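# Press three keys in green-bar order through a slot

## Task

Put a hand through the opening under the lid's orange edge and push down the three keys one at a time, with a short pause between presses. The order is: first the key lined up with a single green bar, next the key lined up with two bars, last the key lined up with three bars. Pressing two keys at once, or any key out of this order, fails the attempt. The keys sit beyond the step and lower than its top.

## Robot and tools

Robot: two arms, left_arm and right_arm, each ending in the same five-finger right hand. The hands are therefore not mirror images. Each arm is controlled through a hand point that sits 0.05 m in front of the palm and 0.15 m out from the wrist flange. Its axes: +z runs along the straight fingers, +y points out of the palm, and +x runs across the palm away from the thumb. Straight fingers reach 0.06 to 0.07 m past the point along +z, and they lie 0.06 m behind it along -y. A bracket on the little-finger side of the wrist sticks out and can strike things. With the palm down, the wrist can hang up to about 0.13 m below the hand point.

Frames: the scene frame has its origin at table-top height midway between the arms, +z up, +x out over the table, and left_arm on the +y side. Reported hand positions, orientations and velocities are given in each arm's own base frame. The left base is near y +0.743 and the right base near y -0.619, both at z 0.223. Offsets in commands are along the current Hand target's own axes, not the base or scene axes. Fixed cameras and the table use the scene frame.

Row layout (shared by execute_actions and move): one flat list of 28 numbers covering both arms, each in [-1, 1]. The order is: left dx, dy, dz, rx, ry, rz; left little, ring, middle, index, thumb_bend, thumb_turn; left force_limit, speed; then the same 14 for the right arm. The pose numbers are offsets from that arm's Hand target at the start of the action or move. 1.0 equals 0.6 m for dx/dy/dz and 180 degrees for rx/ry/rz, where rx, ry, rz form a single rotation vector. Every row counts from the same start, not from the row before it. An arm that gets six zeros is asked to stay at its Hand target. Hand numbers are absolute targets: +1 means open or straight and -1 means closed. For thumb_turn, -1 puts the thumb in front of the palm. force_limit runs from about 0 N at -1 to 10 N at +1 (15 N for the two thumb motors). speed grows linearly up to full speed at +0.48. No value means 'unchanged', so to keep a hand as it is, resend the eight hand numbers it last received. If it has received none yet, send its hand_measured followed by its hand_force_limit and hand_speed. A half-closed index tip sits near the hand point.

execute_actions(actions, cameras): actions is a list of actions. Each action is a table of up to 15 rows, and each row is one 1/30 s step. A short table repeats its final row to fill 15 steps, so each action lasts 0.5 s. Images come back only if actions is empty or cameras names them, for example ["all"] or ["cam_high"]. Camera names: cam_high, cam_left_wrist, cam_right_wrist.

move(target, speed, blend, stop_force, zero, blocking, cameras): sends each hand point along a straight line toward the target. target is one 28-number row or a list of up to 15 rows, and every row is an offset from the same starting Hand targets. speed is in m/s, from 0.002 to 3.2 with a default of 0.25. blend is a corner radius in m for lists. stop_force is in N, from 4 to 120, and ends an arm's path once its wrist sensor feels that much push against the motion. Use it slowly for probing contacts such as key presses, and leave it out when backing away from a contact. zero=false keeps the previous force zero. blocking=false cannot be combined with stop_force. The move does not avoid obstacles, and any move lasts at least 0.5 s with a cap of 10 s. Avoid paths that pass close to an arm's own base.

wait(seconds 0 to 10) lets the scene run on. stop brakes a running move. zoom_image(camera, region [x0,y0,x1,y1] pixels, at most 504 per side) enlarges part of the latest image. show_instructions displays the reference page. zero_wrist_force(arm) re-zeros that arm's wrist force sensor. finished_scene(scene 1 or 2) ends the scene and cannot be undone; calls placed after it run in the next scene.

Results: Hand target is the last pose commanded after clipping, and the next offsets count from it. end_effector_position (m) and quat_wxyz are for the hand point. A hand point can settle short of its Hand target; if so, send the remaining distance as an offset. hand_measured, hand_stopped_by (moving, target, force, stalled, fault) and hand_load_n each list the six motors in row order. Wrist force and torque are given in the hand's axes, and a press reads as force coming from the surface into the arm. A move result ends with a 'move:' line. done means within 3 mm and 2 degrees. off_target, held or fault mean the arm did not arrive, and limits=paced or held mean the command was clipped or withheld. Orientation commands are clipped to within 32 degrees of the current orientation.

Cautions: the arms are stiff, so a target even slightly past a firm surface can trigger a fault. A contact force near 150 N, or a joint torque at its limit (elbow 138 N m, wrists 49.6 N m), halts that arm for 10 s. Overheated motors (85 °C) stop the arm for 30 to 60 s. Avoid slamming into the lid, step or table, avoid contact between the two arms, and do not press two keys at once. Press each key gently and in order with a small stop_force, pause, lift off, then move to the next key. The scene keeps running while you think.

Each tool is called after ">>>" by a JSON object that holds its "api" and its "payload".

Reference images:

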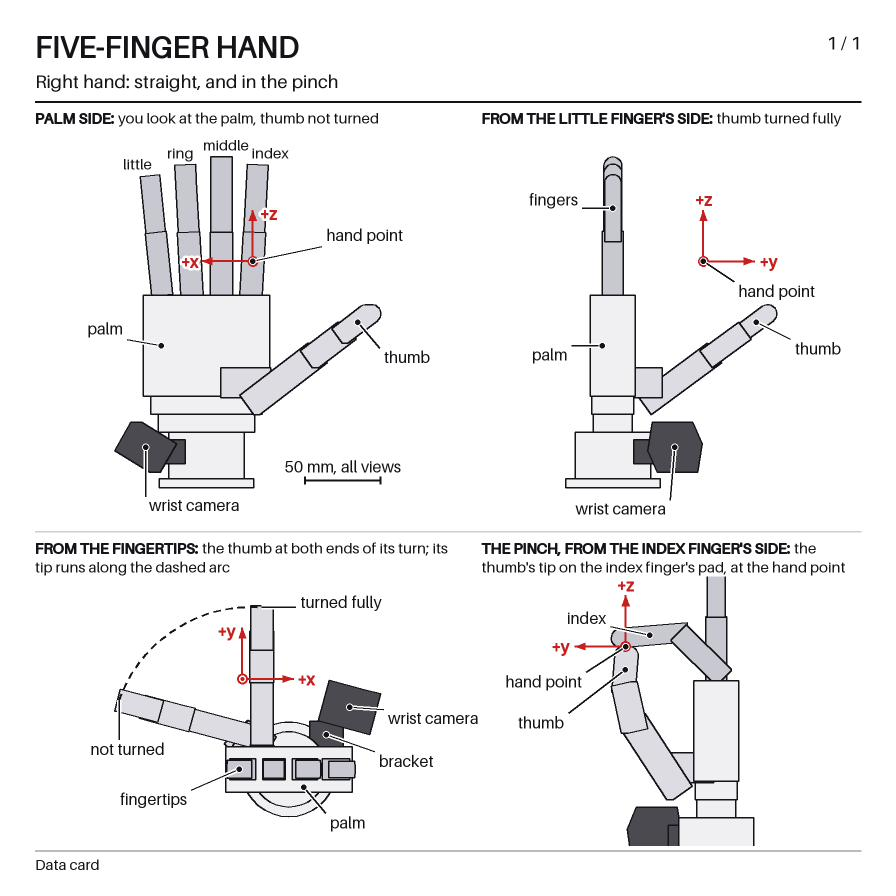

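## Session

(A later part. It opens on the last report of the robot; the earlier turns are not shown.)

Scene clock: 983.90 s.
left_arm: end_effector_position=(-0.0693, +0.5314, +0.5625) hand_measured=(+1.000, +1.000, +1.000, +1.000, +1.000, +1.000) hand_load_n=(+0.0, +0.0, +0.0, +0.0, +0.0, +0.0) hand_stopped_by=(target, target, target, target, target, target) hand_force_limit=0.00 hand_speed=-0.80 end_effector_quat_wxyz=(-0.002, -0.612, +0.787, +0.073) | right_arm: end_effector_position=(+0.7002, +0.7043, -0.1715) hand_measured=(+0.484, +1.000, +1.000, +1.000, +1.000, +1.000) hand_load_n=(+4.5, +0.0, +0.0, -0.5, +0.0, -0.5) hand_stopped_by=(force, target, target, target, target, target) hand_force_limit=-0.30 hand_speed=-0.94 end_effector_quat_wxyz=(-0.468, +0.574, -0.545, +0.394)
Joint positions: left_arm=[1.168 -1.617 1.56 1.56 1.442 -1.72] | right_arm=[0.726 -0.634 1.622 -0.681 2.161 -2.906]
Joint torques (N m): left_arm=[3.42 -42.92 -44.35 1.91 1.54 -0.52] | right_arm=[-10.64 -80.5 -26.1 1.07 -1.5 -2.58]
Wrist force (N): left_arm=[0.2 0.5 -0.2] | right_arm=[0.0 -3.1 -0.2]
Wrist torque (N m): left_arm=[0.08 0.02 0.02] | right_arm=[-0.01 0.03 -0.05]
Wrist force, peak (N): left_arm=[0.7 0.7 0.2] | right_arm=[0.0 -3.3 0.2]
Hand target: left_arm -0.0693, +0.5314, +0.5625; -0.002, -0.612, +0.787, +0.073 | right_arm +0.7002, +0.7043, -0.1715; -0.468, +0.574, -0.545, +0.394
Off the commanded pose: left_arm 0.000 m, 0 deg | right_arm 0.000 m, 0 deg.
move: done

>>> {"api": "move", "payload": {"target": [[0,0,0,0,0,0,1,1,1,1,1,1,0,-0.8,0,0,0,0,0,0,1,1,1,1,1,1,0,-0.6],[0,0,0,0,0,0,1,1,1,1,1,1,0,-0.8,-0.0036,0.0043,-0.0157,0,0,0,1,1,1,1,1,1,0,-0.6],[0,0,0,0,0,0,1,1,1,1,1,1,0,-0.8,-0.0599,0.0043,-0.2593,0,0,0,1,1,1,1,1,1,0,-0.6]], "speed": [0.1,0.05,0.12], "blend": [0,0.003,0], "cameras": ["cam_high"]}}

Scene clock: 1001.37 s.
left_arm: end_effector_position=(-0.0693, +0.5314, +0.5625) hand_measured=(+1.000, +1.000, +1.000, +1.000, +1.000, +1.000) hand_load_n=(+0.0, +0.0, +0.0, +0.0, +0.0, +0.0) hand_stopped_by=(target, target, target, target, target, target) hand_force_limit=0.00 hand_speed=-0.80 end_effector_quat_wxyz=(-0.002, -0.612, +0.787, +0.073) | right_arm: end_effector_position=(+0.5467, +0.7231, -0.1328) hand_measured=(+1.000, +1.000, +1.000, +1.000, +1.000, +1.000) hand_load_n=(+0.0, +0.0, +0.0, +0.0, +0.0, -0.5) hand_stopped_by=(target, target, target, target, target, target) hand_force_limit=0.00 hand_speed=-0.60 end_effector_quat_wxyz=(-0.468, +0.574, -0.545, +0.394)
Joint positions: left_arm=[1.168 -1.617 1.56 1.56 1.442 -1.72] | right_arm=[0.894 -0.737 1.763 -0.676 2.32 -2.837]
Joint torques (N m): left_arm=[3.05 -43.32 -45.02 2.08 1.59 -0.65] | right_arm=[17.97 -103.89 -13.69 1.64 2.18 3.47]
Wrist force (N): left_arm=[0.5 0.1 0.0] | right_arm=[-0.2 0.5 0.3]
Wrist torque (N m): left_arm=[0.00 -0.03 0.03] | right_arm=[-0.22 0.03 0.05]
Wrist force, peak (N): left_arm=[0.5 0.8 -0.5] | right_arm=[0.3 -3.8 0.2]
Hand target: left_arm -0.0693, +0.5314, +0.5625; -0.002, -0.612, +0.787, +0.073 | right_arm +0.5464, +0.7231, -0.1327; -0.468, +0.574, -0.545, +0.394
Off the commanded pose: left_arm 0.000 m, 0 deg | right_arm 0.000 m, 0 deg.
move: done
Images, in order (width x height): cam_high 896x504.

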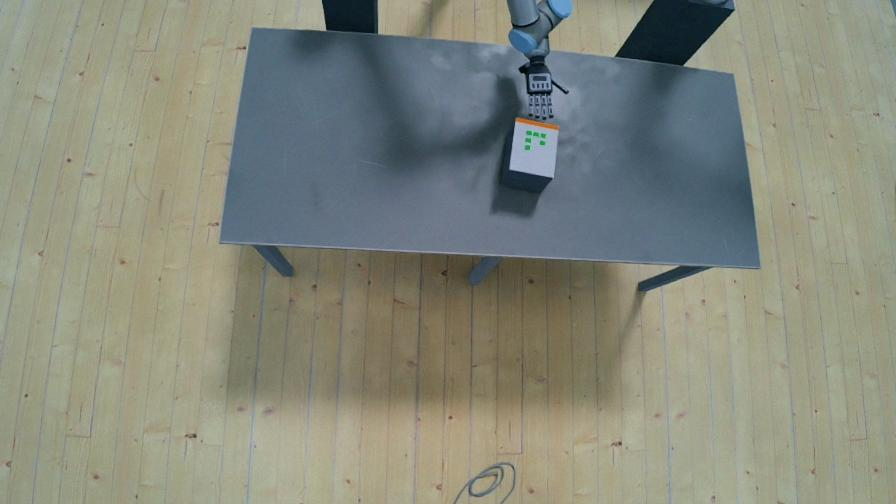

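>>> {"api": "finished_scene", "payload": {"scene": 1}}

The scene is finished: the task was done.


## Next scene

The same job, from a new start.

Reference images:

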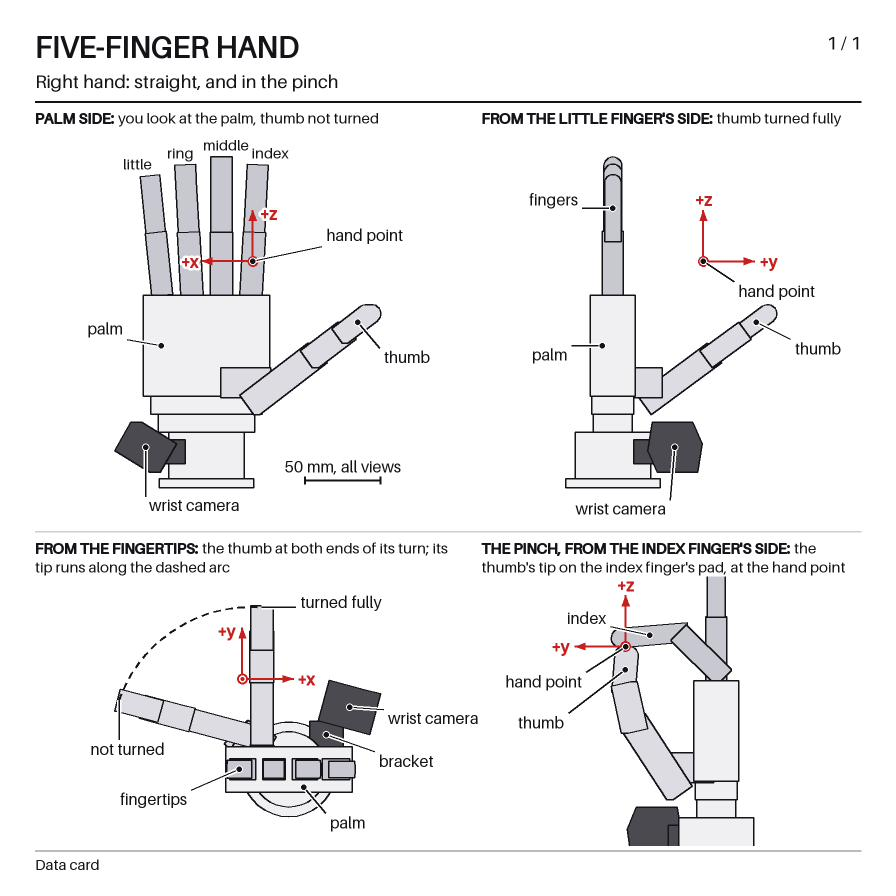

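>>> {"api": "execute_actions", "payload": {"actions": []}}

>>> {"api": "zoom_image", "payload": {"camera": "cam_high", "region": [440, 60, 640, 260]}}

Scene clock: 0.00 s.
left_arm: end_effector_position=(-0.0054, +0.6032, +0.5849) hand_measured=(+1.000, +1.000, +1.000, +1.000, +1.000, +1.000) hand_load_n=(+0.0, +0.0, +0.0, +0.0, +0.0, +0.0) hand_stopped_by=(target, target, target, target, target, target) hand_force_limit=0.00 hand_speed=-0.80 end_effector_quat_wxyz=(-0.052, +0.704, -0.708, -0.021) | right_arm: end_effector_position=(+0.1561, -0.4486, +0.6191) hand_measured=(+1.000, +1.000, +1.000, +1.000, +1.000, +1.000) hand_load_n=(+0.0, +0.0, +0.0, +0.0, +0.0, +0.0) hand_stopped_by=(target, target, target, target, target, target) hand_force_limit=0.00 hand_speed=-0.80 end_effector_quat_wxyz=(+0.020, +0.728, +0.677, +0.105)
Joint positions: left_arm=[1.168 -1.456 1.326 1.589 1.571 -1.968] | right_arm=[-1.858 -1.634 1.525 1.842 1.43 -1.796]
Joint velocities: within noise
Joint torques (N m): no reading
Motor temperatures (°C): left_arm=[32 31 40 35 37 42] | right_arm=[32 32 32 34 45 34]
Wrist force (N): no reading
Wrist torque (N m): no reading
Wrist force, peak (N): no reading
Hand target: left_arm -0.0054, +0.6032, +0.5849; -0.052, +0.704, -0.708, -0.021 | right_arm +0.1561, -0.4486, +0.6191; +0.020, +0.728, +0.677, +0.105
camera_calibration:
cam_left_wrist: T_world_to_cam=[[-0.960062, -0.265483, -0.0883194, 0.208785], [-0.269288, 0.791115, 0.549201, -0.796035], [-0.075933, 0.55105, -0.83101, 0.268788], [0, 0, 0, 1]] pos_world=[0.00649381, 0.537068, 0.678989]
cam_right_wrist: T_world_to_cam=[[0.965976, 0.144757, 0.214324, -0.215671], [0.0324393, -0.88996, 0.454884, -0.688106], [0.256588, -0.432455, -0.864376, 0.411905], [0, 0, 0, 1]] pos_world=[0.124965, -0.403037, 0.715273]

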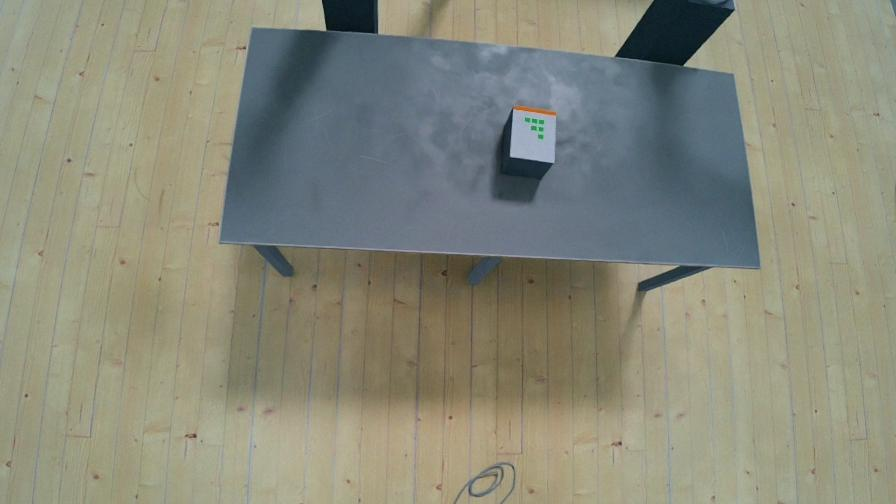

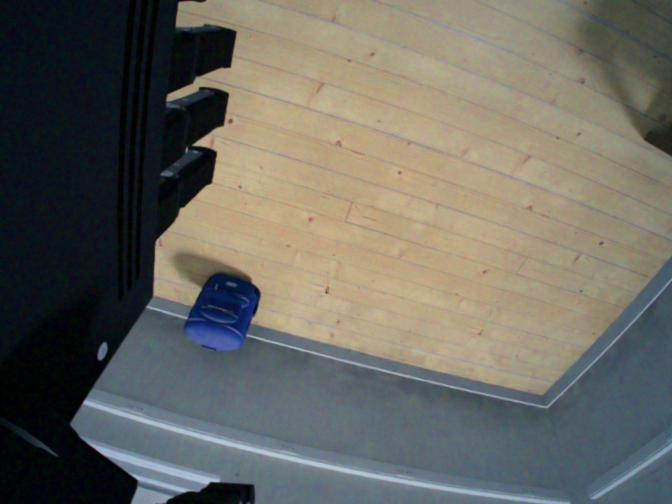

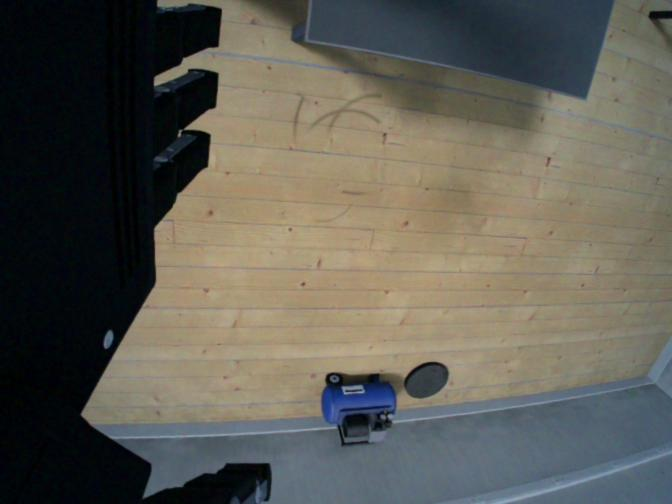

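Scaled by 2.520 from the camera's 896x504 image, which has a finer 1280x720 frame.

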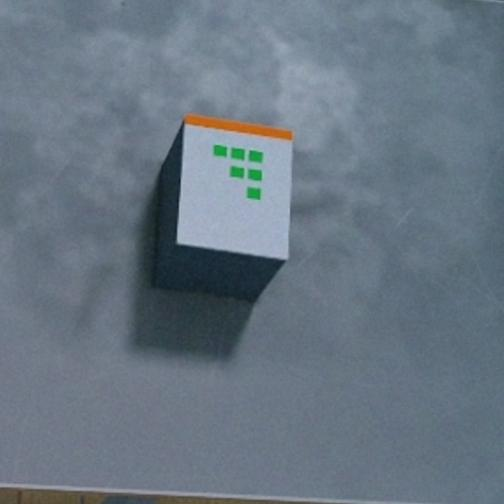

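>>> {"api": "move", "payload": {"target": [[0,0,0,0,0,0,1,1,1,1,1,1,0,-0.8,0.5858,0.4815,0.3627,0.0531,0.0382,-0.4786,1,1,1,1,1,1,0,-0.8]], "speed": 0.45}}

>>> {"api": "move", "payload": {"target": [[0,0,0,0,0,0,1,1,1,1,1,1,0,-0.8,0.2142,0.9078,0.4317,0.009,0.0503,-0.4963,1,1,1,1,1,1,0,-0.8]], "speed": 0.45}}

Scene clock: 53.77 s.
left_arm: end_effector_position=(-0.0054, +0.6032, +0.5849) hand_measured=(+1.000, +1.000, +1.000, +1.000, +1.000, +1.000) hand_load_n=(+0.0, +0.0, +0.0, +0.0, -0.5, +0.0) hand_stopped_by=(target, target, target, target, target, target) hand_force_limit=0.00 hand_speed=-0.80 end_effector_quat_wxyz=(-0.052, +0.704, -0.708, -0.021) | right_arm: end_effector_position=(+0.5003, -0.0998, +0.5006) hand_measured=(+1.000, +1.000, +1.000, +1.000, +1.000, +1.000) hand_load_n=(+0.0, +0.0, +0.0, +0.0, +0.0, +0.0) hand_stopped_by=(target, target, target, target, target, target) hand_force_limit=0.00 hand_speed=-0.80 end_effector_quat_wxyz=(-0.006, +0.063, +0.997, +0.051)
Joint positions: left_arm=[1.168 -1.456 1.326 1.589 1.571 -1.968] | right_arm=[-0.733 -1.544 1.616 1.572 1.497 -2.181]
Joint torques (N m): left_arm=[4.55 -49.97 -38.72 4.01 0.2 -0.73] | right_arm=[18.77 -28.07 -42.29 1.88 1.52 3.97]
Wrist force (N): left_arm=[0.1 -0.2 -0.3] | right_arm=[0.0 0.1 -0.6]
Wrist torque (N m): left_arm=[0.00 -0.01 0.01] | right_arm=[0.05 0.04 -0.02]
Wrist force, peak (N): left_arm=[1.0 -0.6 -0.2] | right_arm=[-0.6 1.2 -0.2]
Hand target: left_arm -0.0054, +0.6032, +0.5849; -0.052, +0.704, -0.708, -0.021 | right_arm +0.5004, -0.0997, +0.5006; -0.006, +0.063, +0.997, +0.051
Off the commanded pose: left_arm 0.000 m, 0 deg | right_arm 0.000 m, 0 deg.
move: done

Scene clock: 56.30 s.
left_arm: end_effector_position=(-0.0054, +0.6032, +0.5849) hand_measured=(+1.000, +1.000, +1.000, +1.000, +1.000, +1.000) hand_load_n=(+0.0, +0.0, +0.0, +0.0, +0.0, +0.0) hand_stopped_by=(target, target, target, target, target, target) hand_force_limit=0.00 hand_speed=-0.80 end_effector_quat_wxyz=(-0.052, +0.704, -0.708, -0.021) | right_arm: end_effector_position=(+0.4399, +0.4804, +0.3007) hand_measured=(+1.000, +1.000, +1.000, +1.000, +1.000, +1.000) hand_load_n=(+0.0, +0.0, +0.0, +0.0, -0.5, +0.0) hand_stopped_by=(target, target, target, target, target, target) hand_force_limit=0.00 hand_speed=-0.80 end_effector_quat_wxyz=(-0.040, -0.659, +0.750, +0.032)
Joint positions: left_arm=[1.168 -1.456 1.326 1.589 1.571 -1.968] | right_arm=[0.446 -1.161 1.506 1.32 1.53 -2.568]
Joint torques (N m): left_arm=[3.08 -49.4 -40.1 4.05 0.38 -0.87] | right_arm=[16.7 -61.88 -39.99 5.46 1.61 -2.86]
Wrist force (N): left_arm=[-0.3 0.2 -0.4] | right_arm=[0.4 -0.3 -0.1]
Wrist torque (N m): left_arm=[0.06 0.06 -0.02] | right_arm=[-0.02 -0.05 0.11]
Wrist force, peak (N): left_arm=[0.6 -0.6 -0.8] | right_arm=[0.3 -1.7 -1.0]
Hand target: left_arm -0.0054, +0.6032, +0.5849; -0.052, +0.704, -0.708, -0.021 | right_arm +0.4399, +0.4805, +0.3006; -0.040, -0.659, +0.750, +0.032
Off the commanded pose: left_arm 0.000 m, 0 deg | right_arm 0.000 m, 0 deg.
move: done

Now move to the viewing pose.

>>> {"api": "move", "payload": {"target": [[0,0,0,0,0,0,1,1,1,1,1,1,0,-0.8,-0.3628,-0.2567,0.557,0.4418,0.0905,0.1457,1,1,1,1,1,1,0,-0.8]], "speed": 0.3, "cameras": ["cam_high","cam_right_wrist"]}}

>>> {"api": "zoom_image", "payload": {"camera": "cam_right_wrist", "region": [320, 20, 640, 440]}}

Scene clock: 63.87 s.
left_arm: end_effector_position=(-0.0054, +0.6032, +0.5849) hand_measured=(+1.000, +1.000, +1.000, +1.000, +1.000, +1.000) hand_load_n=(+0.0, +0.0, +0.0, +0.0, +0.0, +0.0) hand_stopped_by=(target, target, target, target, target, target) hand_force_limit=0.00 hand_speed=-0.80 end_effector_quat_wxyz=(-0.052, +0.704, -0.708, -0.021) | right_arm: end_effector_position=(+0.5856, +0.6752, -0.0510) hand_measured=(+1.000, +1.000, +1.000, +1.000, +1.000, +1.000) hand_load_n=(+0.0, +0.0, +0.0, +0.0, +0.0, +0.0) hand_stopped_by=(target, target, target, target, target, target) hand_force_limit=0.00 hand_speed=-0.80 end_effector_quat_wxyz=(+0.284, -0.358, +0.704, -0.544)
Joint positions: left_arm=[1.168 -1.456 1.326 1.589 1.571 -1.968] | right_arm=[0.934 -0.471 1.193 0.782 2.89 -1.629]
Joint torques (N m): left_arm=[3.54 -50.12 -39.13 3.83 0.47 -0.83] | right_arm=[15.7 -94.37 -33.97 5.54 3.7 3.89]
Wrist force (N): left_arm=[0.4 0.1 -0.9] | right_arm=[0.0 0.4 -0.9]
Wrist torque (N m): left_arm=[0.08 -0.03 0.02] | right_arm=[-0.13 0.08 0.01]
Wrist force, peak (N): left_arm=[0.7 -0.4 -0.8] | right_arm=[-0.2 1.4 -1.4]
Hand target: left_arm -0.0054, +0.6032, +0.5849; -0.052, +0.704, -0.708, -0.021 | right_arm +0.5856, +0.6752, -0.0510; +0.283, -0.358, +0.704, -0.544
Off the commanded pose: left_arm 0.000 m, 0 deg | right_arm 0.000 m, 0 deg.
move: done
camera_calibration:
cam_right_wrist: T_world_to_cam=[[-0.339218, -0.0273667, -0.940309, 0.172025], [0.0171786, 0.99923, -0.0352788, -0.688689], [0.940551, -0.0281204, -0.338487, -0.438333], [0, 0, 0, 1]] pos_world=[0.482459, 0.68054, -0.010909]
Images, in order (width x height): cam_high 896x504, cam_right_wrist 672x504.

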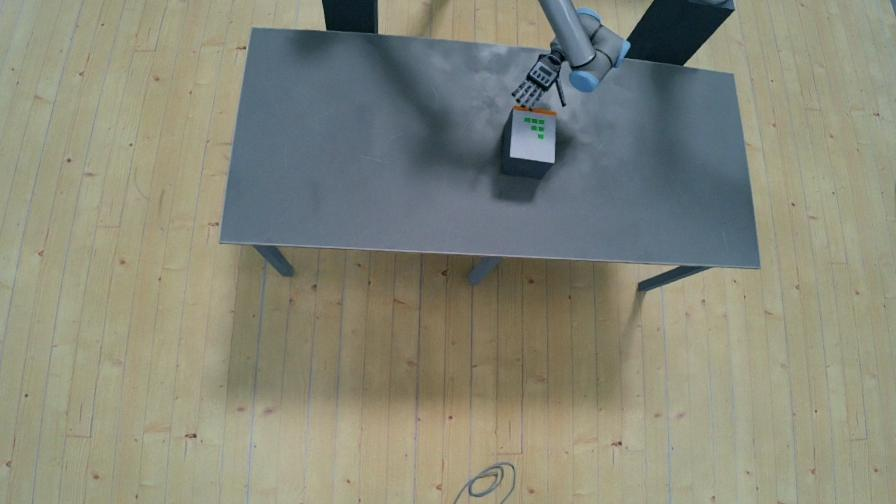

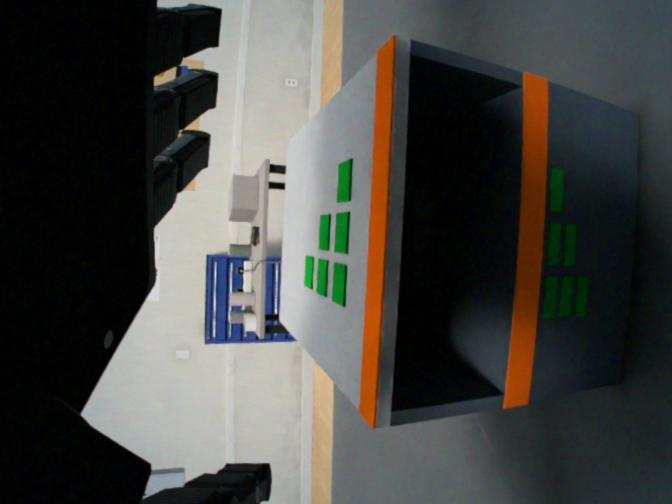

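Scaled by 1.200 from the camera's 672x504 image, which has a finer 960x720 frame.

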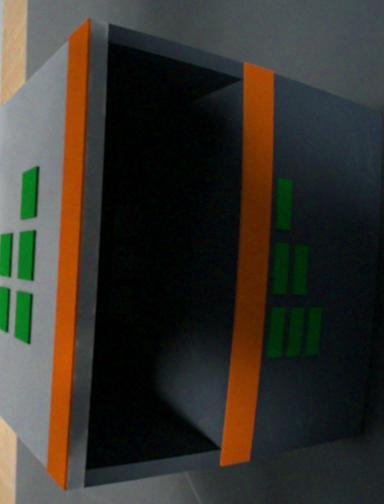

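>>> {"api": "zoom_image", "payload": {"camera": "cam_right_wrist", "region": [395, 150, 475, 310]}}

>>> {"api": "zoom_image", "payload": {"camera": "cam_high", "region": [500, 70, 580, 180]}}

Scaled by 3.150 from the camera's 672x504 image, which has a finer 960x720 frame.

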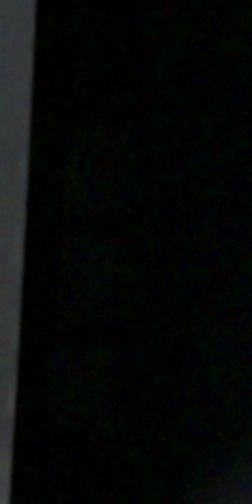

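Scaled by 4.582 from the camera's 896x504 image, which has a finer 1280x720 frame.

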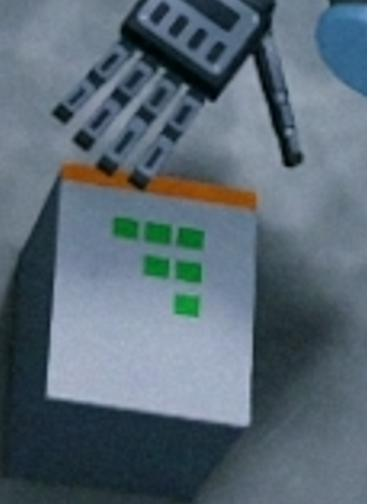

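>>> {"api": "move", "payload": {"target": [[0,0,0,0,0,0,1,1,1,1,1,1,0,-0.8,0.0927,0.0398,-0.1662,0,0,0,1,1,1,1,1,1,0,-0.8],[0,0,0,0,0,0,1,1,1,1,1,1,0,-0.8,0.03,0.169,-0.1055,-0.0096,-0.2387,-0.0462,1,1,1,1,1,1,0,-0.8]], "speed": 0.3, "blend": [0.03,0], "cameras": ["cam_high","cam_right_wrist"]}}

>>> {"api": "zoom_image", "payload": {"camera": "cam_high", "region": [505, 65, 565, 145]}}

Scene clock: 136.27 s.
left_arm: end_effector_position=(-0.0054, +0.6032, +0.5849) hand_measured=(+1.000, +1.000, +1.000, +1.000, +1.000, +1.000) hand_load_n=(+0.0, +0.0, +0.0, +0.0, +0.0, +0.0) hand_stopped_by=(target, target, target, target, target, target) hand_force_limit=0.00 hand_speed=-0.80 end_effector_quat_wxyz=(-0.052, +0.704, -0.708, -0.021) | right_arm: end_effector_position=(+0.5053, +0.7117, -0.1337) hand_measured=(+1.000, +1.000, +1.000, +1.000, +1.000, +1.000) hand_load_n=(+0.0, +0.0, +0.0, +0.0, +0.0, +0.0) hand_stopped_by=(target, target, target, target, target, target) hand_force_limit=0.00 hand_speed=-0.80 end_effector_quat_wxyz=(-0.477, +0.585, -0.532, +0.383)
Joint positions: left_arm=[1.168 -1.456 1.326 1.589 1.571 -1.968] | right_arm=[0.919 -0.766 1.842 -0.731 2.304 -2.844]
Joint torques (N m): left_arm=[2.51 -50.08 -41.1 4.24 0.52 -1.66] | right_arm=[-9.94 -95.46 -10.42 -2.21 -1.41 -2.65]
Wrist force (N): left_arm=[0.2 0.1 -0.2] | right_arm=[-0.2 0.3 -0.7]
Wrist torque (N m): left_arm=[0.03 -0.02 0.02] | right_arm=[-0.18 0.11 0.17]
Wrist force, peak (N): left_arm=[0.6 -0.1 -1.0] | right_arm=[0.4 0.7 -2.2]
Hand target: left_arm -0.0054, +0.6032, +0.5849; -0.052, +0.704, -0.708, -0.021 | right_arm +0.5053, +0.7117, -0.1337; -0.477, +0.585, -0.532, +0.383
Off the commanded pose: left_arm 0.000 m, 0 deg | right_arm 0.000 m, 0 deg.
move: done
camera_calibration:
cam_right_wrist: T_world_to_cam=[[-0.236582, -0.208468, -0.948984, 0.143906], [-0.677686, 0.735314, 0.00741695, -0.182111], [0.696255, 0.644867, -0.315238, -0.742168], [0, 0, 0, 1]] pos_world=[0.42737, 0.642508, -0.0960442]
Images, in order (width x height): cam_high 896x504, cam_right_wrist 672x504.

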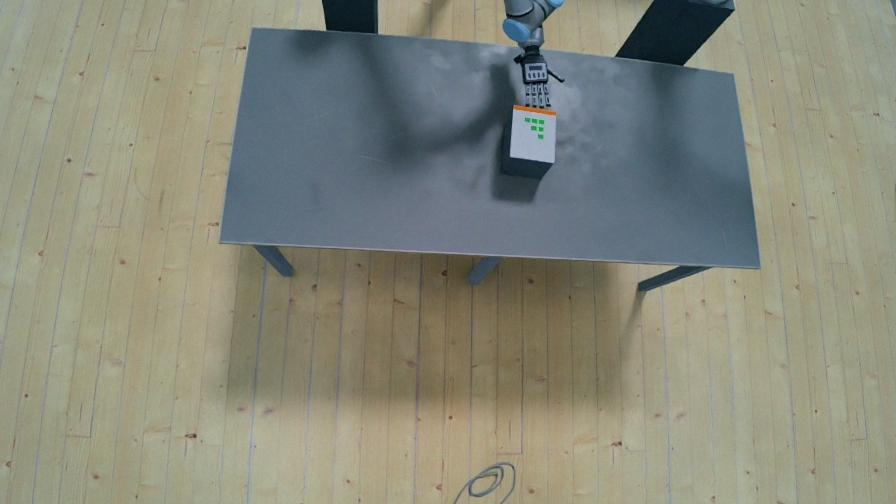

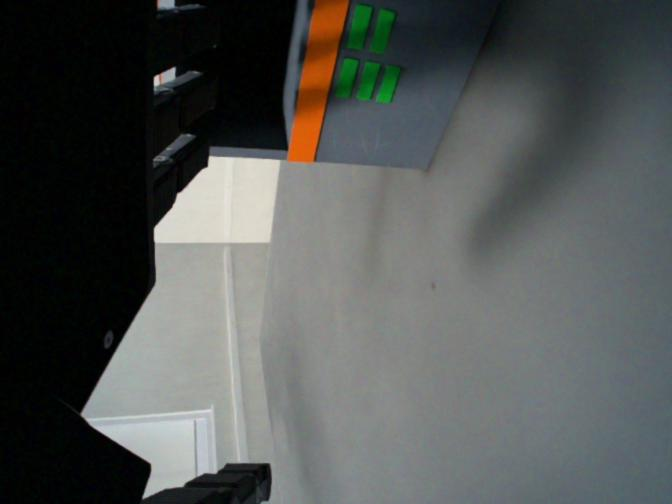

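Scaled by 6.300 from the camera's 896x504 image, which has a finer 1280x720 frame.

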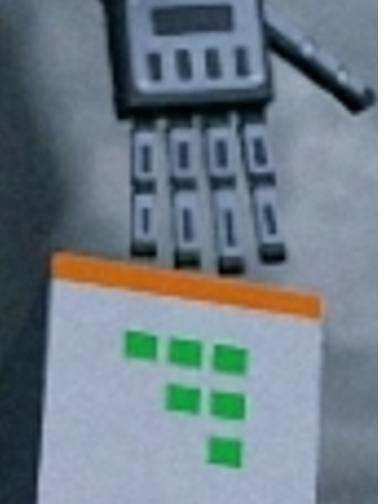

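>>> {"api": "move", "payload": {"target": [[0,0,0,0,0,0,1,1,1,1,1,1,0,-0.8,0.0563,0,0.2436,0,0,0,1,1,1,1,1,1,0,-0.8]], "speed": 0.06, "stop_force": 5, "cameras": ["cam_high","cam_right_wrist"]}}

>>> {"api": "zoom_image", "payload": {"camera": "cam_high", "region": [505, 65, 565, 145]}}

Scene clock: 149.17 s.
left_arm: end_effector_position=(-0.0054, +0.6032, +0.5849) hand_measured=(+1.000, +1.000, +1.000, +1.000, +1.000, +1.000) hand_load_n=(+0.0, +0.0, +0.0, +0.0, +0.0, +0.0) hand_stopped_by=(target, target, target, target, target, target) hand_force_limit=0.00 hand_speed=-0.80 end_effector_quat_wxyz=(-0.052, +0.704, -0.708, -0.021) | right_arm: end_effector_position=(+0.6498, +0.7002, -0.1725) hand_measured=(+1.000, +1.000, +1.000, +1.000, +1.000, +1.000) hand_load_n=(+0.0, +0.0, +0.0, +0.0, +0.0, +0.0) hand_stopped_by=(target, target, target, target, target, target) hand_force_limit=0.00 hand_speed=-0.80 end_effector_quat_wxyz=(-0.477, +0.585, -0.532, +0.383)
Joint positions: left_arm=[1.168 -1.456 1.326 1.589 1.571 -1.968] | right_arm=[0.755 -0.667 1.712 -0.741 2.148 -2.91]
Joint torques (N m): left_arm=[3.41 -50.42 -41.55 4.16 0.59 -1.43] | right_arm=[-12.93 -79.59 -27.93 1.36 -1.64 -3.27]
Wrist force (N): left_arm=[0.1 -0.3 -0.7] | right_arm=[0.1 0.6 -0.5]
Wrist torque (N m): left_arm=[0.00 -0.01 0.00] | right_arm=[-0.11 0.07 0.17]
Wrist force, peak (N): left_arm=[0.6 -0.3 -1.1] | right_arm=[0.3 1.0 -1.4]
Hand target: left_arm -0.0054, +0.6032, +0.5849; -0.052, +0.704, -0.708, -0.021 | right_arm +0.6498, +0.7002, -0.1725; -0.477, +0.585, -0.532, +0.383
Off the commanded pose: left_arm 0.000 m, 0 deg | right_arm 0.000 m, 0 deg.
move: done
camera_calibration:
cam_right_wrist: T_world_to_cam=[[-0.236526, -0.208505, -0.94899, 0.138865], [-0.677851, 0.735162, 0.0074232, -0.0752502], [0.696114, 0.645029, -0.31522, -0.847611], [0, 0, 0, 1]] pos_world=[0.57187, 0.631009, -0.134844]
Images, in order (width x height): cam_high 896x504, cam_right_wrist 672x504.

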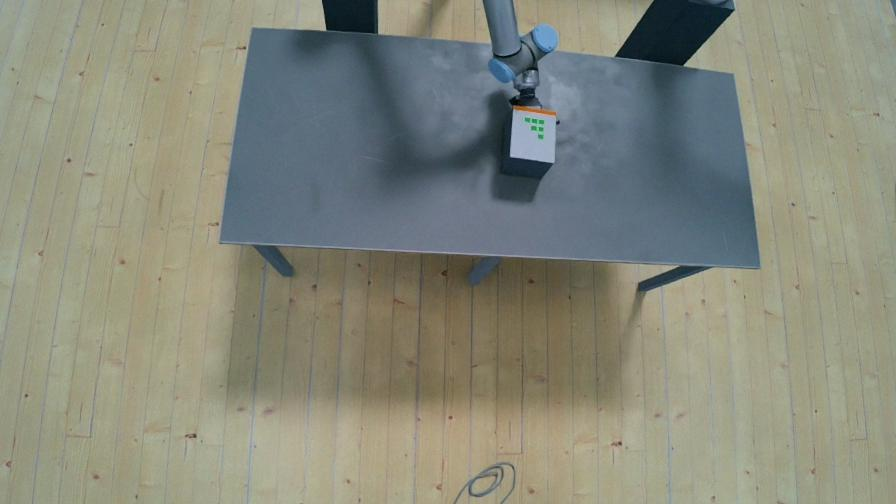

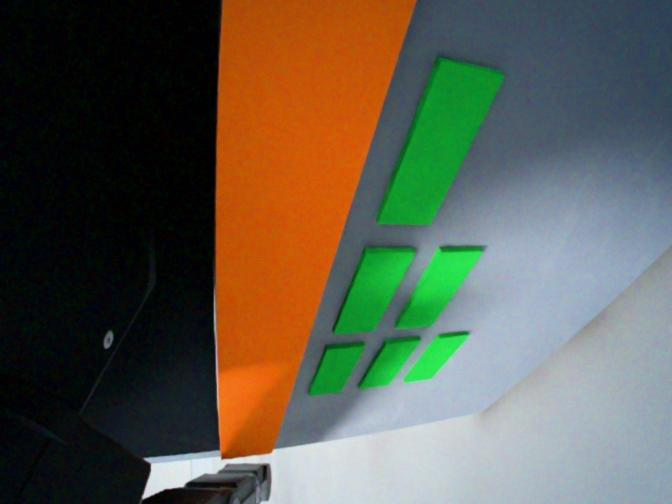

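Scaled by 6.300 from the camera's 896x504 image, which has a finer 1280x720 frame.

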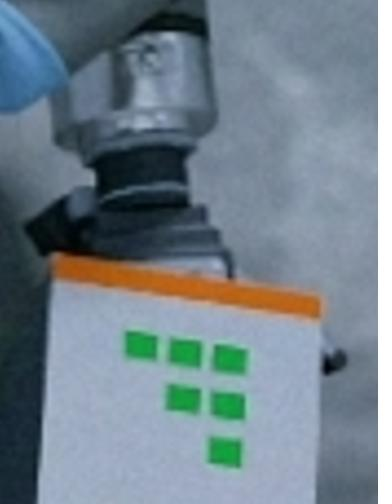

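>>> {"api": "move", "payload": {"target": [[0,0,0,0,0,0,1,1,1,1,1,1,0,-0.8,0,0,0,0,0,0,0.4,1,1,1,1,1,0.1,-0.9]]}}

Scene clock: 158.03 s.
left_arm: end_effector_position=(-0.0054, +0.6032, +0.5849) hand_measured=(+1.000, +1.000, +1.000, +1.000, +1.000, +1.000) hand_load_n=(+0.0, +0.0, +0.0, -0.5, +0.0, +0.0) hand_stopped_by=(target, target, target, target, target, target) hand_force_limit=0.00 hand_speed=-0.80 end_effector_quat_wxyz=(-0.052, +0.704, -0.708, -0.021) | right_arm: end_effector_position=(+0.6498, +0.7002, -0.1725) hand_measured=(+0.500, +1.000, +1.000, +1.000, +1.000, +1.000) hand_load_n=(+7.5, +0.0, +0.0, +0.0, +0.0, -0.5) hand_stopped_by=(force, target, target, target, target, target) hand_force_limit=0.10 hand_speed=-0.90 end_effector_quat_wxyz=(-0.477, +0.585, -0.532, +0.383)
Joint positions: left_arm=[1.168 -1.456 1.326 1.589 1.571 -1.968] | right_arm=[0.755 -0.667 1.712 -0.741 2.148 -2.91]
Joint torques (N m): left_arm=[4 -51.26 -40.73 4.47 0.79 -1.51] | right_arm=[-5.96 -79.23 -17.6 1.1 -1.78 -2.59]
Wrist force (N): left_arm=[0.1 0.0 -0.7] | right_arm=[0.5 -5.7 -0.1]
Wrist torque (N m): left_arm=[0.04 -0.01 0.00] | right_arm=[0.16 0.00 -0.23]
Wrist force, peak (N): left_arm=[0.5 -0.8 -0.7] | right_arm=[0.1 -6.1 -0.4]
Hand target: left_arm -0.0054, +0.6032, +0.5849; -0.052, +0.704, -0.708, -0.021 | right_arm +0.6498, +0.7002, -0.1725; -0.477, +0.585, -0.532, +0.383
Off the commanded pose: left_arm 0.000 m, 0 deg | right_arm 0.000 m, 0 deg.
move: done

>>> {"api": "move", "payload": {"target": [[0,0,0,0,0,0,1,1,1,1,1,1,0,-0.8,0,0,0,0,0,0,1,1,1,1,1,1,0.1,-0.7]]}}

>>> {"api": "wait", "payload": {"seconds": 0.7}}

>>> {"api": "move", "payload": {"target": [[0,0,0,0,0,0,1,1,1,1,1,1,0,-0.8,0,0,0,0,0,0,1,0.4,1,1,1,1,0.1,-0.9]]}}

Scene clock: 163.57 s.
left_arm: end_effector_position=(-0.0054, +0.6032, +0.5849) hand_measured=(+1.000, +1.000, +1.000, +1.000, +1.000, +1.000) hand_load_n=(+0.0, +0.0, +0.0, +0.0, +0.0, +0.0) hand_stopped_by=(target, target, target, target, target, target) hand_force_limit=0.00 hand_speed=-0.80 end_effector_quat_wxyz=(-0.052, +0.704, -0.708, -0.021) | right_arm: end_effector_position=(+0.6498, +0.7002, -0.1725) hand_measured=(+1.000, +1.000, +1.000, +1.000, +1.000, +1.000) hand_load_n=(+0.0, +0.0, +0.0, +0.0, +0.0, +0.0) hand_stopped_by=(target, target, target, target, target, target) hand_force_limit=0.10 hand_speed=-0.70 end_effector_quat_wxyz=(-0.477, +0.585, -0.532, +0.383)
Joint positions: left_arm=[1.168 -1.456 1.326 1.589 1.571 -1.968] | right_arm=[0.755 -0.667 1.712 -0.741 2.148 -2.91]
Joint torques (N m): left_arm=[4.59 -51.52 -41.4 4.56 0.48 -1.57] | right_arm=[10.37 -80.38 -13.67 1.12 -1.59 0.67]
Wrist force (N): left_arm=[0.4 0.1 -0.7] | right_arm=[-0.3 0.0 -0.6]
Wrist torque (N m): left_arm=[0.05 -0.05 0.03] | right_arm=[-0.20 0.13 0.13]
Wrist force, peak (N): left_arm=[1.2 -0.1 -0.4] | right_arm=[0.1 -6.4 -0.3]
Hand target: left_arm -0.0054, +0.6032, +0.5849; -0.052, +0.704, -0.708, -0.021 | right_arm +0.6498, +0.7002, -0.1725; -0.477, +0.585, -0.532, +0.383
Off the commanded pose: left_arm 0.000 m, 0 deg | right_arm 0.000 m, 0 deg.
move: done

Scene clock: 164.27 s.
left_arm: end_effector_position=(-0.0054, +0.6032, +0.5849) hand_measured=(+1.000, +1.000, +1.000, +1.000, +1.000, +1.000) hand_load_n=(+0.0, -0.5, +0.0, +0.0, +0.0, +0.0) hand_stopped_by=(target, target, target, target, target, target) hand_force_limit=0.00 hand_speed=-0.80 end_effector_quat_wxyz=(-0.052, +0.704, -0.708, -0.021) | right_arm: end_effector_position=(+0.6498, +0.7002, -0.1725) hand_measured=(+1.000, +1.000, +1.000, +1.000, +1.000, +1.000) hand_load_n=(+0.0, +0.0, -0.5, +0.0, +0.0, +0.0) hand_stopped_by=(target, target, target, target, target, target) hand_force_limit=0.10 hand_speed=-0.70 end_effector_quat_wxyz=(-0.477, +0.585, -0.532, +0.383)
Joint positions: left_arm=[1.168 -1.456 1.326 1.589 1.571 -1.968] | right_arm=[0.755 -0.667 1.712 -0.741 2.148 -2.91]
Joint torques (N m): left_arm=[3.88 -50.91 -41.76 4.31 0.79 -1.49] | right_arm=[10.38 -81.15 -14.34 0.96 -1.72 1.17]
Wrist force (N): left_arm=[0.4 -0.1 -0.4] | right_arm=[0.0 0.1 -1.1]
Wrist torque (N m): left_arm=[0.00 -0.05 0.01] | right_arm=[-0.16 0.10 0.15]
Wrist force, peak (N): left_arm=[0.7 -0.3 -0.8] | right_arm=[0.5 0.9 -1.2]
Hand target: left_arm -0.0054, +0.6032, +0.5849; -0.052, +0.704, -0.708, -0.021 | right_arm +0.6498, +0.7002, -0.1725; -0.477, +0.585, -0.532, +0.383
Off the commanded pose: left_arm 0.000 m, 0 deg | right_arm 0.000 m, 0 deg.
wait: 0.70 s; at rest by 0.17 s

Scene clock: 166.03 s.
left_arm: end_effector_position=(-0.0054, +0.6032, +0.5849) hand_measured=(+1.000, +1.000, +1.000, +1.000, +1.000, +1.000) hand_load_n=(+0.0, +0.0, +0.0, +0.5, +0.0, +0.0) hand_stopped_by=(target, target, target, target, target, target) hand_force_limit=0.00 hand_speed=-0.80 end_effector_quat_wxyz=(-0.052, +0.704, -0.708, -0.021) | right_arm: end_effector_position=(+0.6498, +0.7002, -0.1725) hand_measured=(+1.000, +0.584, +1.000, +1.000, +1.000, +1.000) hand_load_n=(+0.0, +9.0, +0.0, +0.0, +0.0, +0.0) hand_stopped_by=(target, force, target, target, target, target) hand_force_limit=0.10 hand_speed=-0.90 end_effector_quat_wxyz=(-0.477, +0.585, -0.532, +0.383)
Joint positions: left_arm=[1.168 -1.456 1.326 1.589 1.571 -1.968] | right_arm=[0.755 -0.667 1.712 -0.741 2.148 -2.91]
Joint torques (N m): left_arm=[3.44 -50.73 -40.43 4.59 0.57 -1.39] | right_arm=[8.5 -79.77 -17.19 0.76 -1.41 2]
Wrist force (N): left_arm=[0.5 -0.2 -0.5] | right_arm=[-0.4 -5.5 0.1]
Wrist torque (N m): left_arm=[0.00 -0.06 0.02] | right_arm=[0.22 0.09 -0.16]
Wrist force, peak (N): left_arm=[0.1 -0.6 -1.1] | right_arm=[-0.1 -6.5 -0.4]
Hand target: left_arm -0.0054, +0.6032, +0.5849; -0.052, +0.704, -0.708, -0.021 | right_arm +0.6498, +0.7002, -0.1725; -0.477, +0.585, -0.532, +0.383
Off the commanded pose: left_arm 0.000 m, 0 deg | right_arm 0.000 m, 0 deg.
move: done

Good. Now the third key with the middle finger.

>>> {"api": "move", "payload": {"target": [[0,0,0,0,0,0,1,1,1,1,1,1,0,-0.8,0,0,0,0,0,0,1,1,1,1,1,1,0.1,-0.7]]}}

>>> {"api": "wait", "payload": {"seconds": 0.7}}

>>> {"api": "move", "payload": {"target": [[0,0,0,0,0,0,1,1,1,1,1,1,0,-0.8,0,0,0,0,0,0,1,1,0.45,1,1,1,0.1,-0.9]]}}

Scene clock: 171.07 s.
left_arm: end_effector_position=(-0.0054, +0.6032, +0.5849) hand_measured=(+1.000, +1.000, +1.000, +1.000, +1.000, +1.000) hand_load_n=(+0.0, +0.0, +0.0, +0.0, +0.0, +0.0) hand_stopped_by=(target, target, target, target, target, target) hand_force_limit=0.00 hand_speed=-0.80 end_effector_quat_wxyz=(-0.052, +0.704, -0.708, -0.021) | right_arm: end_effector_position=(+0.6498, +0.7002, -0.1725) hand_measured=(+1.000, +1.000, +1.000, +1.000, +1.000, +1.000) hand_load_n=(+0.0, +0.0, +0.0, -0.5, +0.0, -0.5) hand_stopped_by=(target, target, target, target, target, target) hand_force_limit=0.10 hand_speed=-0.70 end_effector_quat_wxyz=(-0.477, +0.585, -0.532, +0.383)
Joint positions: left_arm=[1.168 -1.456 1.326 1.589 1.571 -1.968] | right_arm=[0.755 -0.667 1.712 -0.741 2.148 -2.91]
Joint torques (N m): left_arm=[4.21 -49.2 -41.55 4.45 0.7 -1.39] | right_arm=[9.51 -80.83 -22.44 0.09 -1.55 3.25]
Wrist force (N): left_arm=[0.2 -0.5 -0.1] | right_arm=[0.1 0.6 -0.8]
Wrist torque (N m): left_arm=[-0.06 -0.04 0.00] | right_arm=[-0.11 0.07 0.18]
Wrist force, peak (N): left_arm=[0.5 -0.5 -0.9] | right_arm=[0.1 -6.8 -0.4]
Hand target: left_arm -0.0054, +0.6032, +0.5849; -0.052, +0.704, -0.708, -0.021 | right_arm +0.6498, +0.7002, -0.1725; -0.477, +0.585, -0.532, +0.383
Off the commanded pose: left_arm 0.000 m, 0 deg | right_arm 0.000 m, 0 deg.
move: done

Scene clock: 171.77 s.
left_arm: end_effector_position=(-0.0054, +0.6032, +0.5849) hand_measured=(+1.000, +1.000, +1.000, +1.000, +1.000, +1.000) hand_load_n=(+0.0, +0.0, +0.0, +0.0, +0.0, +0.0) hand_stopped_by=(target, target, target, target, target, target) hand_force_limit=0.00 hand_speed=-0.80 end_effector_quat_wxyz=(-0.052, +0.704, -0.708, -0.021) | right_arm: end_effector_position=(+0.6498, +0.7002, -0.1725) hand_measured=(+1.000, +1.000, +1.000, +1.000, +1.000, +1.000) hand_load_n=(+0.0, +0.0, +0.0, -0.5, +0.0, -0.5) hand_stopped_by=(target, target, target, target, target, target) hand_force_limit=0.10 hand_speed=-0.70 end_effector_quat_wxyz=(-0.477, +0.585, -0.532, +0.383)
Joint positions: left_arm=[1.168 -1.456 1.326 1.589 1.571 -1.968] | right_arm=[0.755 -0.667 1.712 -0.741 2.148 -2.91]
Joint torques (N m): left_arm=[3.31 -50.86 -40.47 4.37 0.84 -1.57] | right_arm=[8.68 -81.91 -21.83 -0.02 -1.76 3.23]
Wrist force (N): left_arm=[0.0 -0.4 -0.6] | right_arm=[0.4 1.2 -0.9]
Wrist torque (N m): left_arm=[-0.01 0.02 -0.02] | right_arm=[-0.01 0.03 0.21]
Wrist force, peak (N): left_arm=[0.7 -0.5 -0.5] | right_arm=[0.4 1.2 -0.9]
Hand target: left_arm -0.0054, +0.6032, +0.5849; -0.052, +0.704, -0.708, -0.021 | right_arm +0.6498, +0.7002, -0.1725; -0.477, +0.585, -0.532, +0.383
Off the commanded pose: left_arm 0.000 m, 0 deg | right_arm 0.000 m, 0 deg.
wait: 0.70 s; at rest by 0.17 s

Scene clock: 173.40 s.
left_arm: end_effector_position=(-0.0054, +0.6032, +0.5849) hand_measured=(+1.000, +1.000, +1.000, +1.000, +1.000, +1.000) hand_load_n=(+0.0, +0.0, +0.0, +0.0, +0.0, +0.0) hand_stopped_by=(target, target, target, target, target, target) hand_force_limit=0.00 hand_speed=-0.80 end_effector_quat_wxyz=(-0.052, +0.704, -0.708, -0.021) | right_arm: end_effector_position=(+0.6498, +0.7002, -0.1725) hand_measured=(+1.000, +1.000, +0.622, +1.000, +1.000, +1.000) hand_load_n=(+0.0, +0.0, +7.0, +0.0, +0.0, +0.0) hand_stopped_by=(target, target, force, target, target, target) hand_force_limit=0.10 hand_speed=-0.90 end_effector_quat_wxyz=(-0.477, +0.585, -0.532, +0.383)
Joint positions: left_arm=[1.168 -1.456 1.326 1.589 1.571 -1.968] | right_arm=[0.755 -0.667 1.712 -0.741 2.148 -2.91]
Joint torques (N m): left_arm=[2.47 -51.54 -41.66 4.13 0.68 -1.39] | right_arm=[8.66 -80.51 -21.07 -0.37 -0.96 3.06]
Wrist force (N): left_arm=[0.7 0.2 -0.3] | right_arm=[0.4 -6.1 -0.2]
Wrist torque (N m): left_arm=[0.05 -0.10 0.04] | right_arm=[0.28 -0.01 0.01]
Wrist force, peak (N): left_arm=[0.8 -0.1 -0.9] | right_arm=[-0.1 -6.6 -0.9]
Hand target: left_arm -0.0054, +0.6032, +0.5849; -0.052, +0.704, -0.708, -0.021 | right_arm +0.6498, +0.7002, -0.1725; -0.477, +0.585, -0.532, +0.383
Off the commanded pose: left_arm 0.000 m, 0 deg | right_arm 0.000 m, 0 deg.
move: done

>>> {"api": "move", "payload": {"target": [[0,0,0,0,0,0,1,1,1,1,1,1,0,-0.8,0,0,0,0,0,0,1,1,1,1,1,1,0,-0.6],[0,0,0,0,0,0,1,1,1,1,1,1,0,-0.8,-0.0563,0,-0.2436,0,0,0,1,1,1,1,1,1,0,-0.6]], "speed": [0.1,0.12], "cameras": ["all"]}}

Scene clock: 187.87 s.
left_arm: end_effector_position=(-0.0054, +0.6032, +0.5849) hand_measured=(+1.000, +1.000, +1.000, +1.000, +1.000, +1.000) hand_load_n=(+0.0, +0.0, +0.0, +0.0, +0.0, +0.0) hand_stopped_by=(target, target, target, target, target, target) hand_force_limit=0.00 hand_speed=-0.80 end_effector_quat_wxyz=(-0.052, +0.704, -0.708, -0.021) | right_arm: end_effector_position=(+0.5055, +0.7117, -0.1338) hand_measured=(+1.000, +1.000, +1.000, +1.000, +1.000, +1.000) hand_load_n=(+0.0, +0.0, +0.0, +0.0, +0.0, +0.0) hand_stopped_by=(target, target, target, target, target, target) hand_force_limit=0.00 hand_speed=-0.60 end_effector_quat_wxyz=(-0.477, +0.585, -0.532, +0.383)
Joint positions: left_arm=[1.168 -1.456 1.326 1.589 1.571 -1.968] | right_arm=[0.918 -0.766 1.842 -0.731 2.303 -2.844]
Joint torques (N m): left_arm=[3.46 -49.41 -41.54 4.36 0.85 -1.37] | right_arm=[18.07 -102.28 -9.76 1.23 2.29 4.15]
Wrist force (N): left_arm=[0.8 -0.4 -0.7] | right_arm=[0.0 0.5 -0.7]
Wrist torque (N m): left_arm=[-0.01 -0.11 0.04] | right_arm=[-0.15 0.08 0.04]
Wrist force, peak (N): left_arm=[0.7 -0.6 -0.9] | right_arm=[-0.2 -7.2 -0.4]
Hand target: left_arm -0.0054, +0.6032, +0.5849; -0.052, +0.704, -0.708, -0.021 | right_arm +0.5053, +0.7117, -0.1337; -0.477, +0.585, -0.532, +0.383
Off the commanded pose: left_arm 0.000 m, 0 deg | right_arm 0.000 m, 0 deg.
move: done
camera_calibration:
cam_left_wrist: T_world_to_cam=[[-0.960062, -0.265483, -0.0883194, 0.208785], [-0.269288, 0.791115, 0.549201, -0.796035], [-0.075933, 0.55105, -0.83101, 0.268788], [0, 0, 0, 1]] pos_world=[0.00649381, 0.537068, 0.678989]
cam_right_wrist: T_world_to_cam=[[-0.236476, -0.208459, -0.949012, 0.143784], [-0.677898, 0.735118, 0.00744412, -0.181682], [0.696084, 0.645094, -0.315152, -0.742339], [0, 0, 0, 1]] pos_world=[0.42757, 0.642409, -0.0961441]

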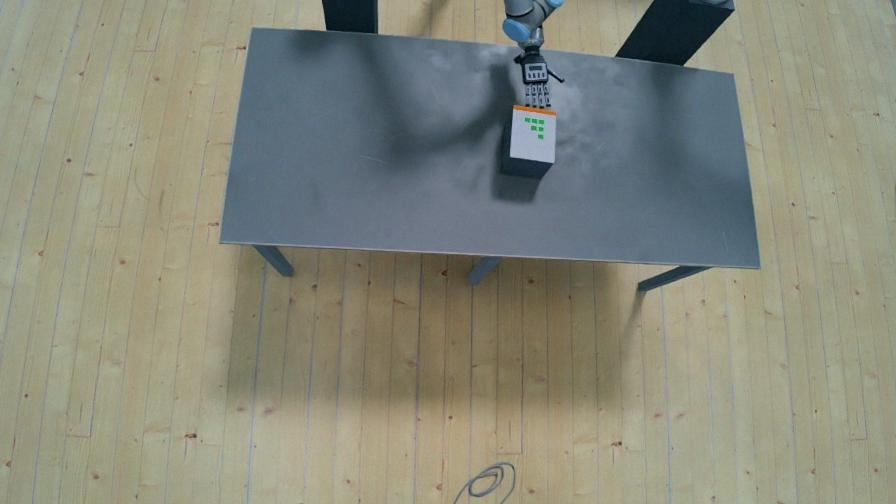

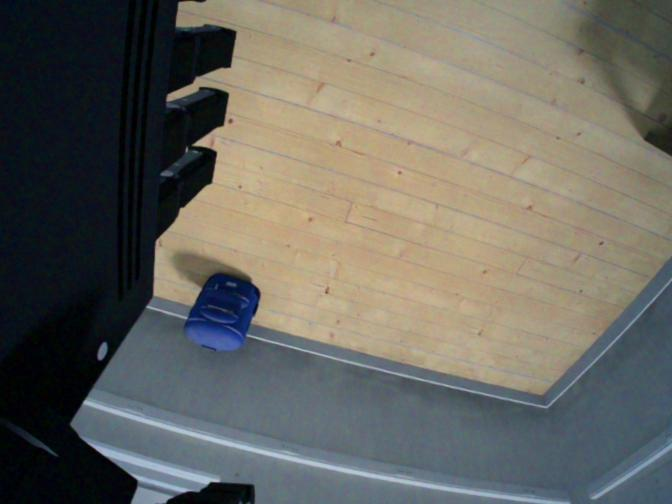

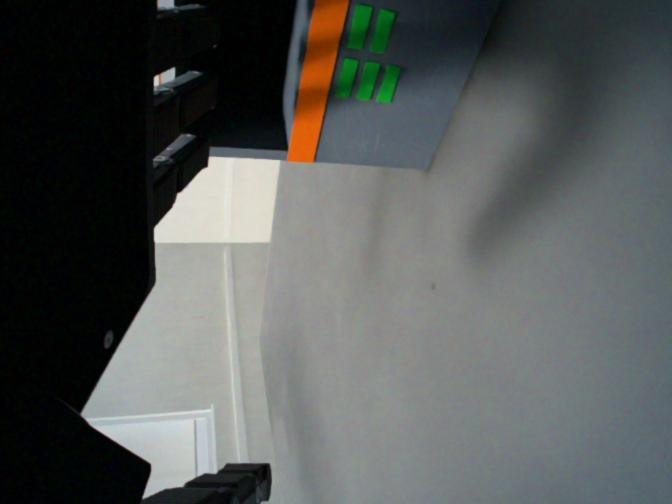

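>>> {"api": "finished_scene", "payload": {"scene": 2}}

The scene is finished: the task was done.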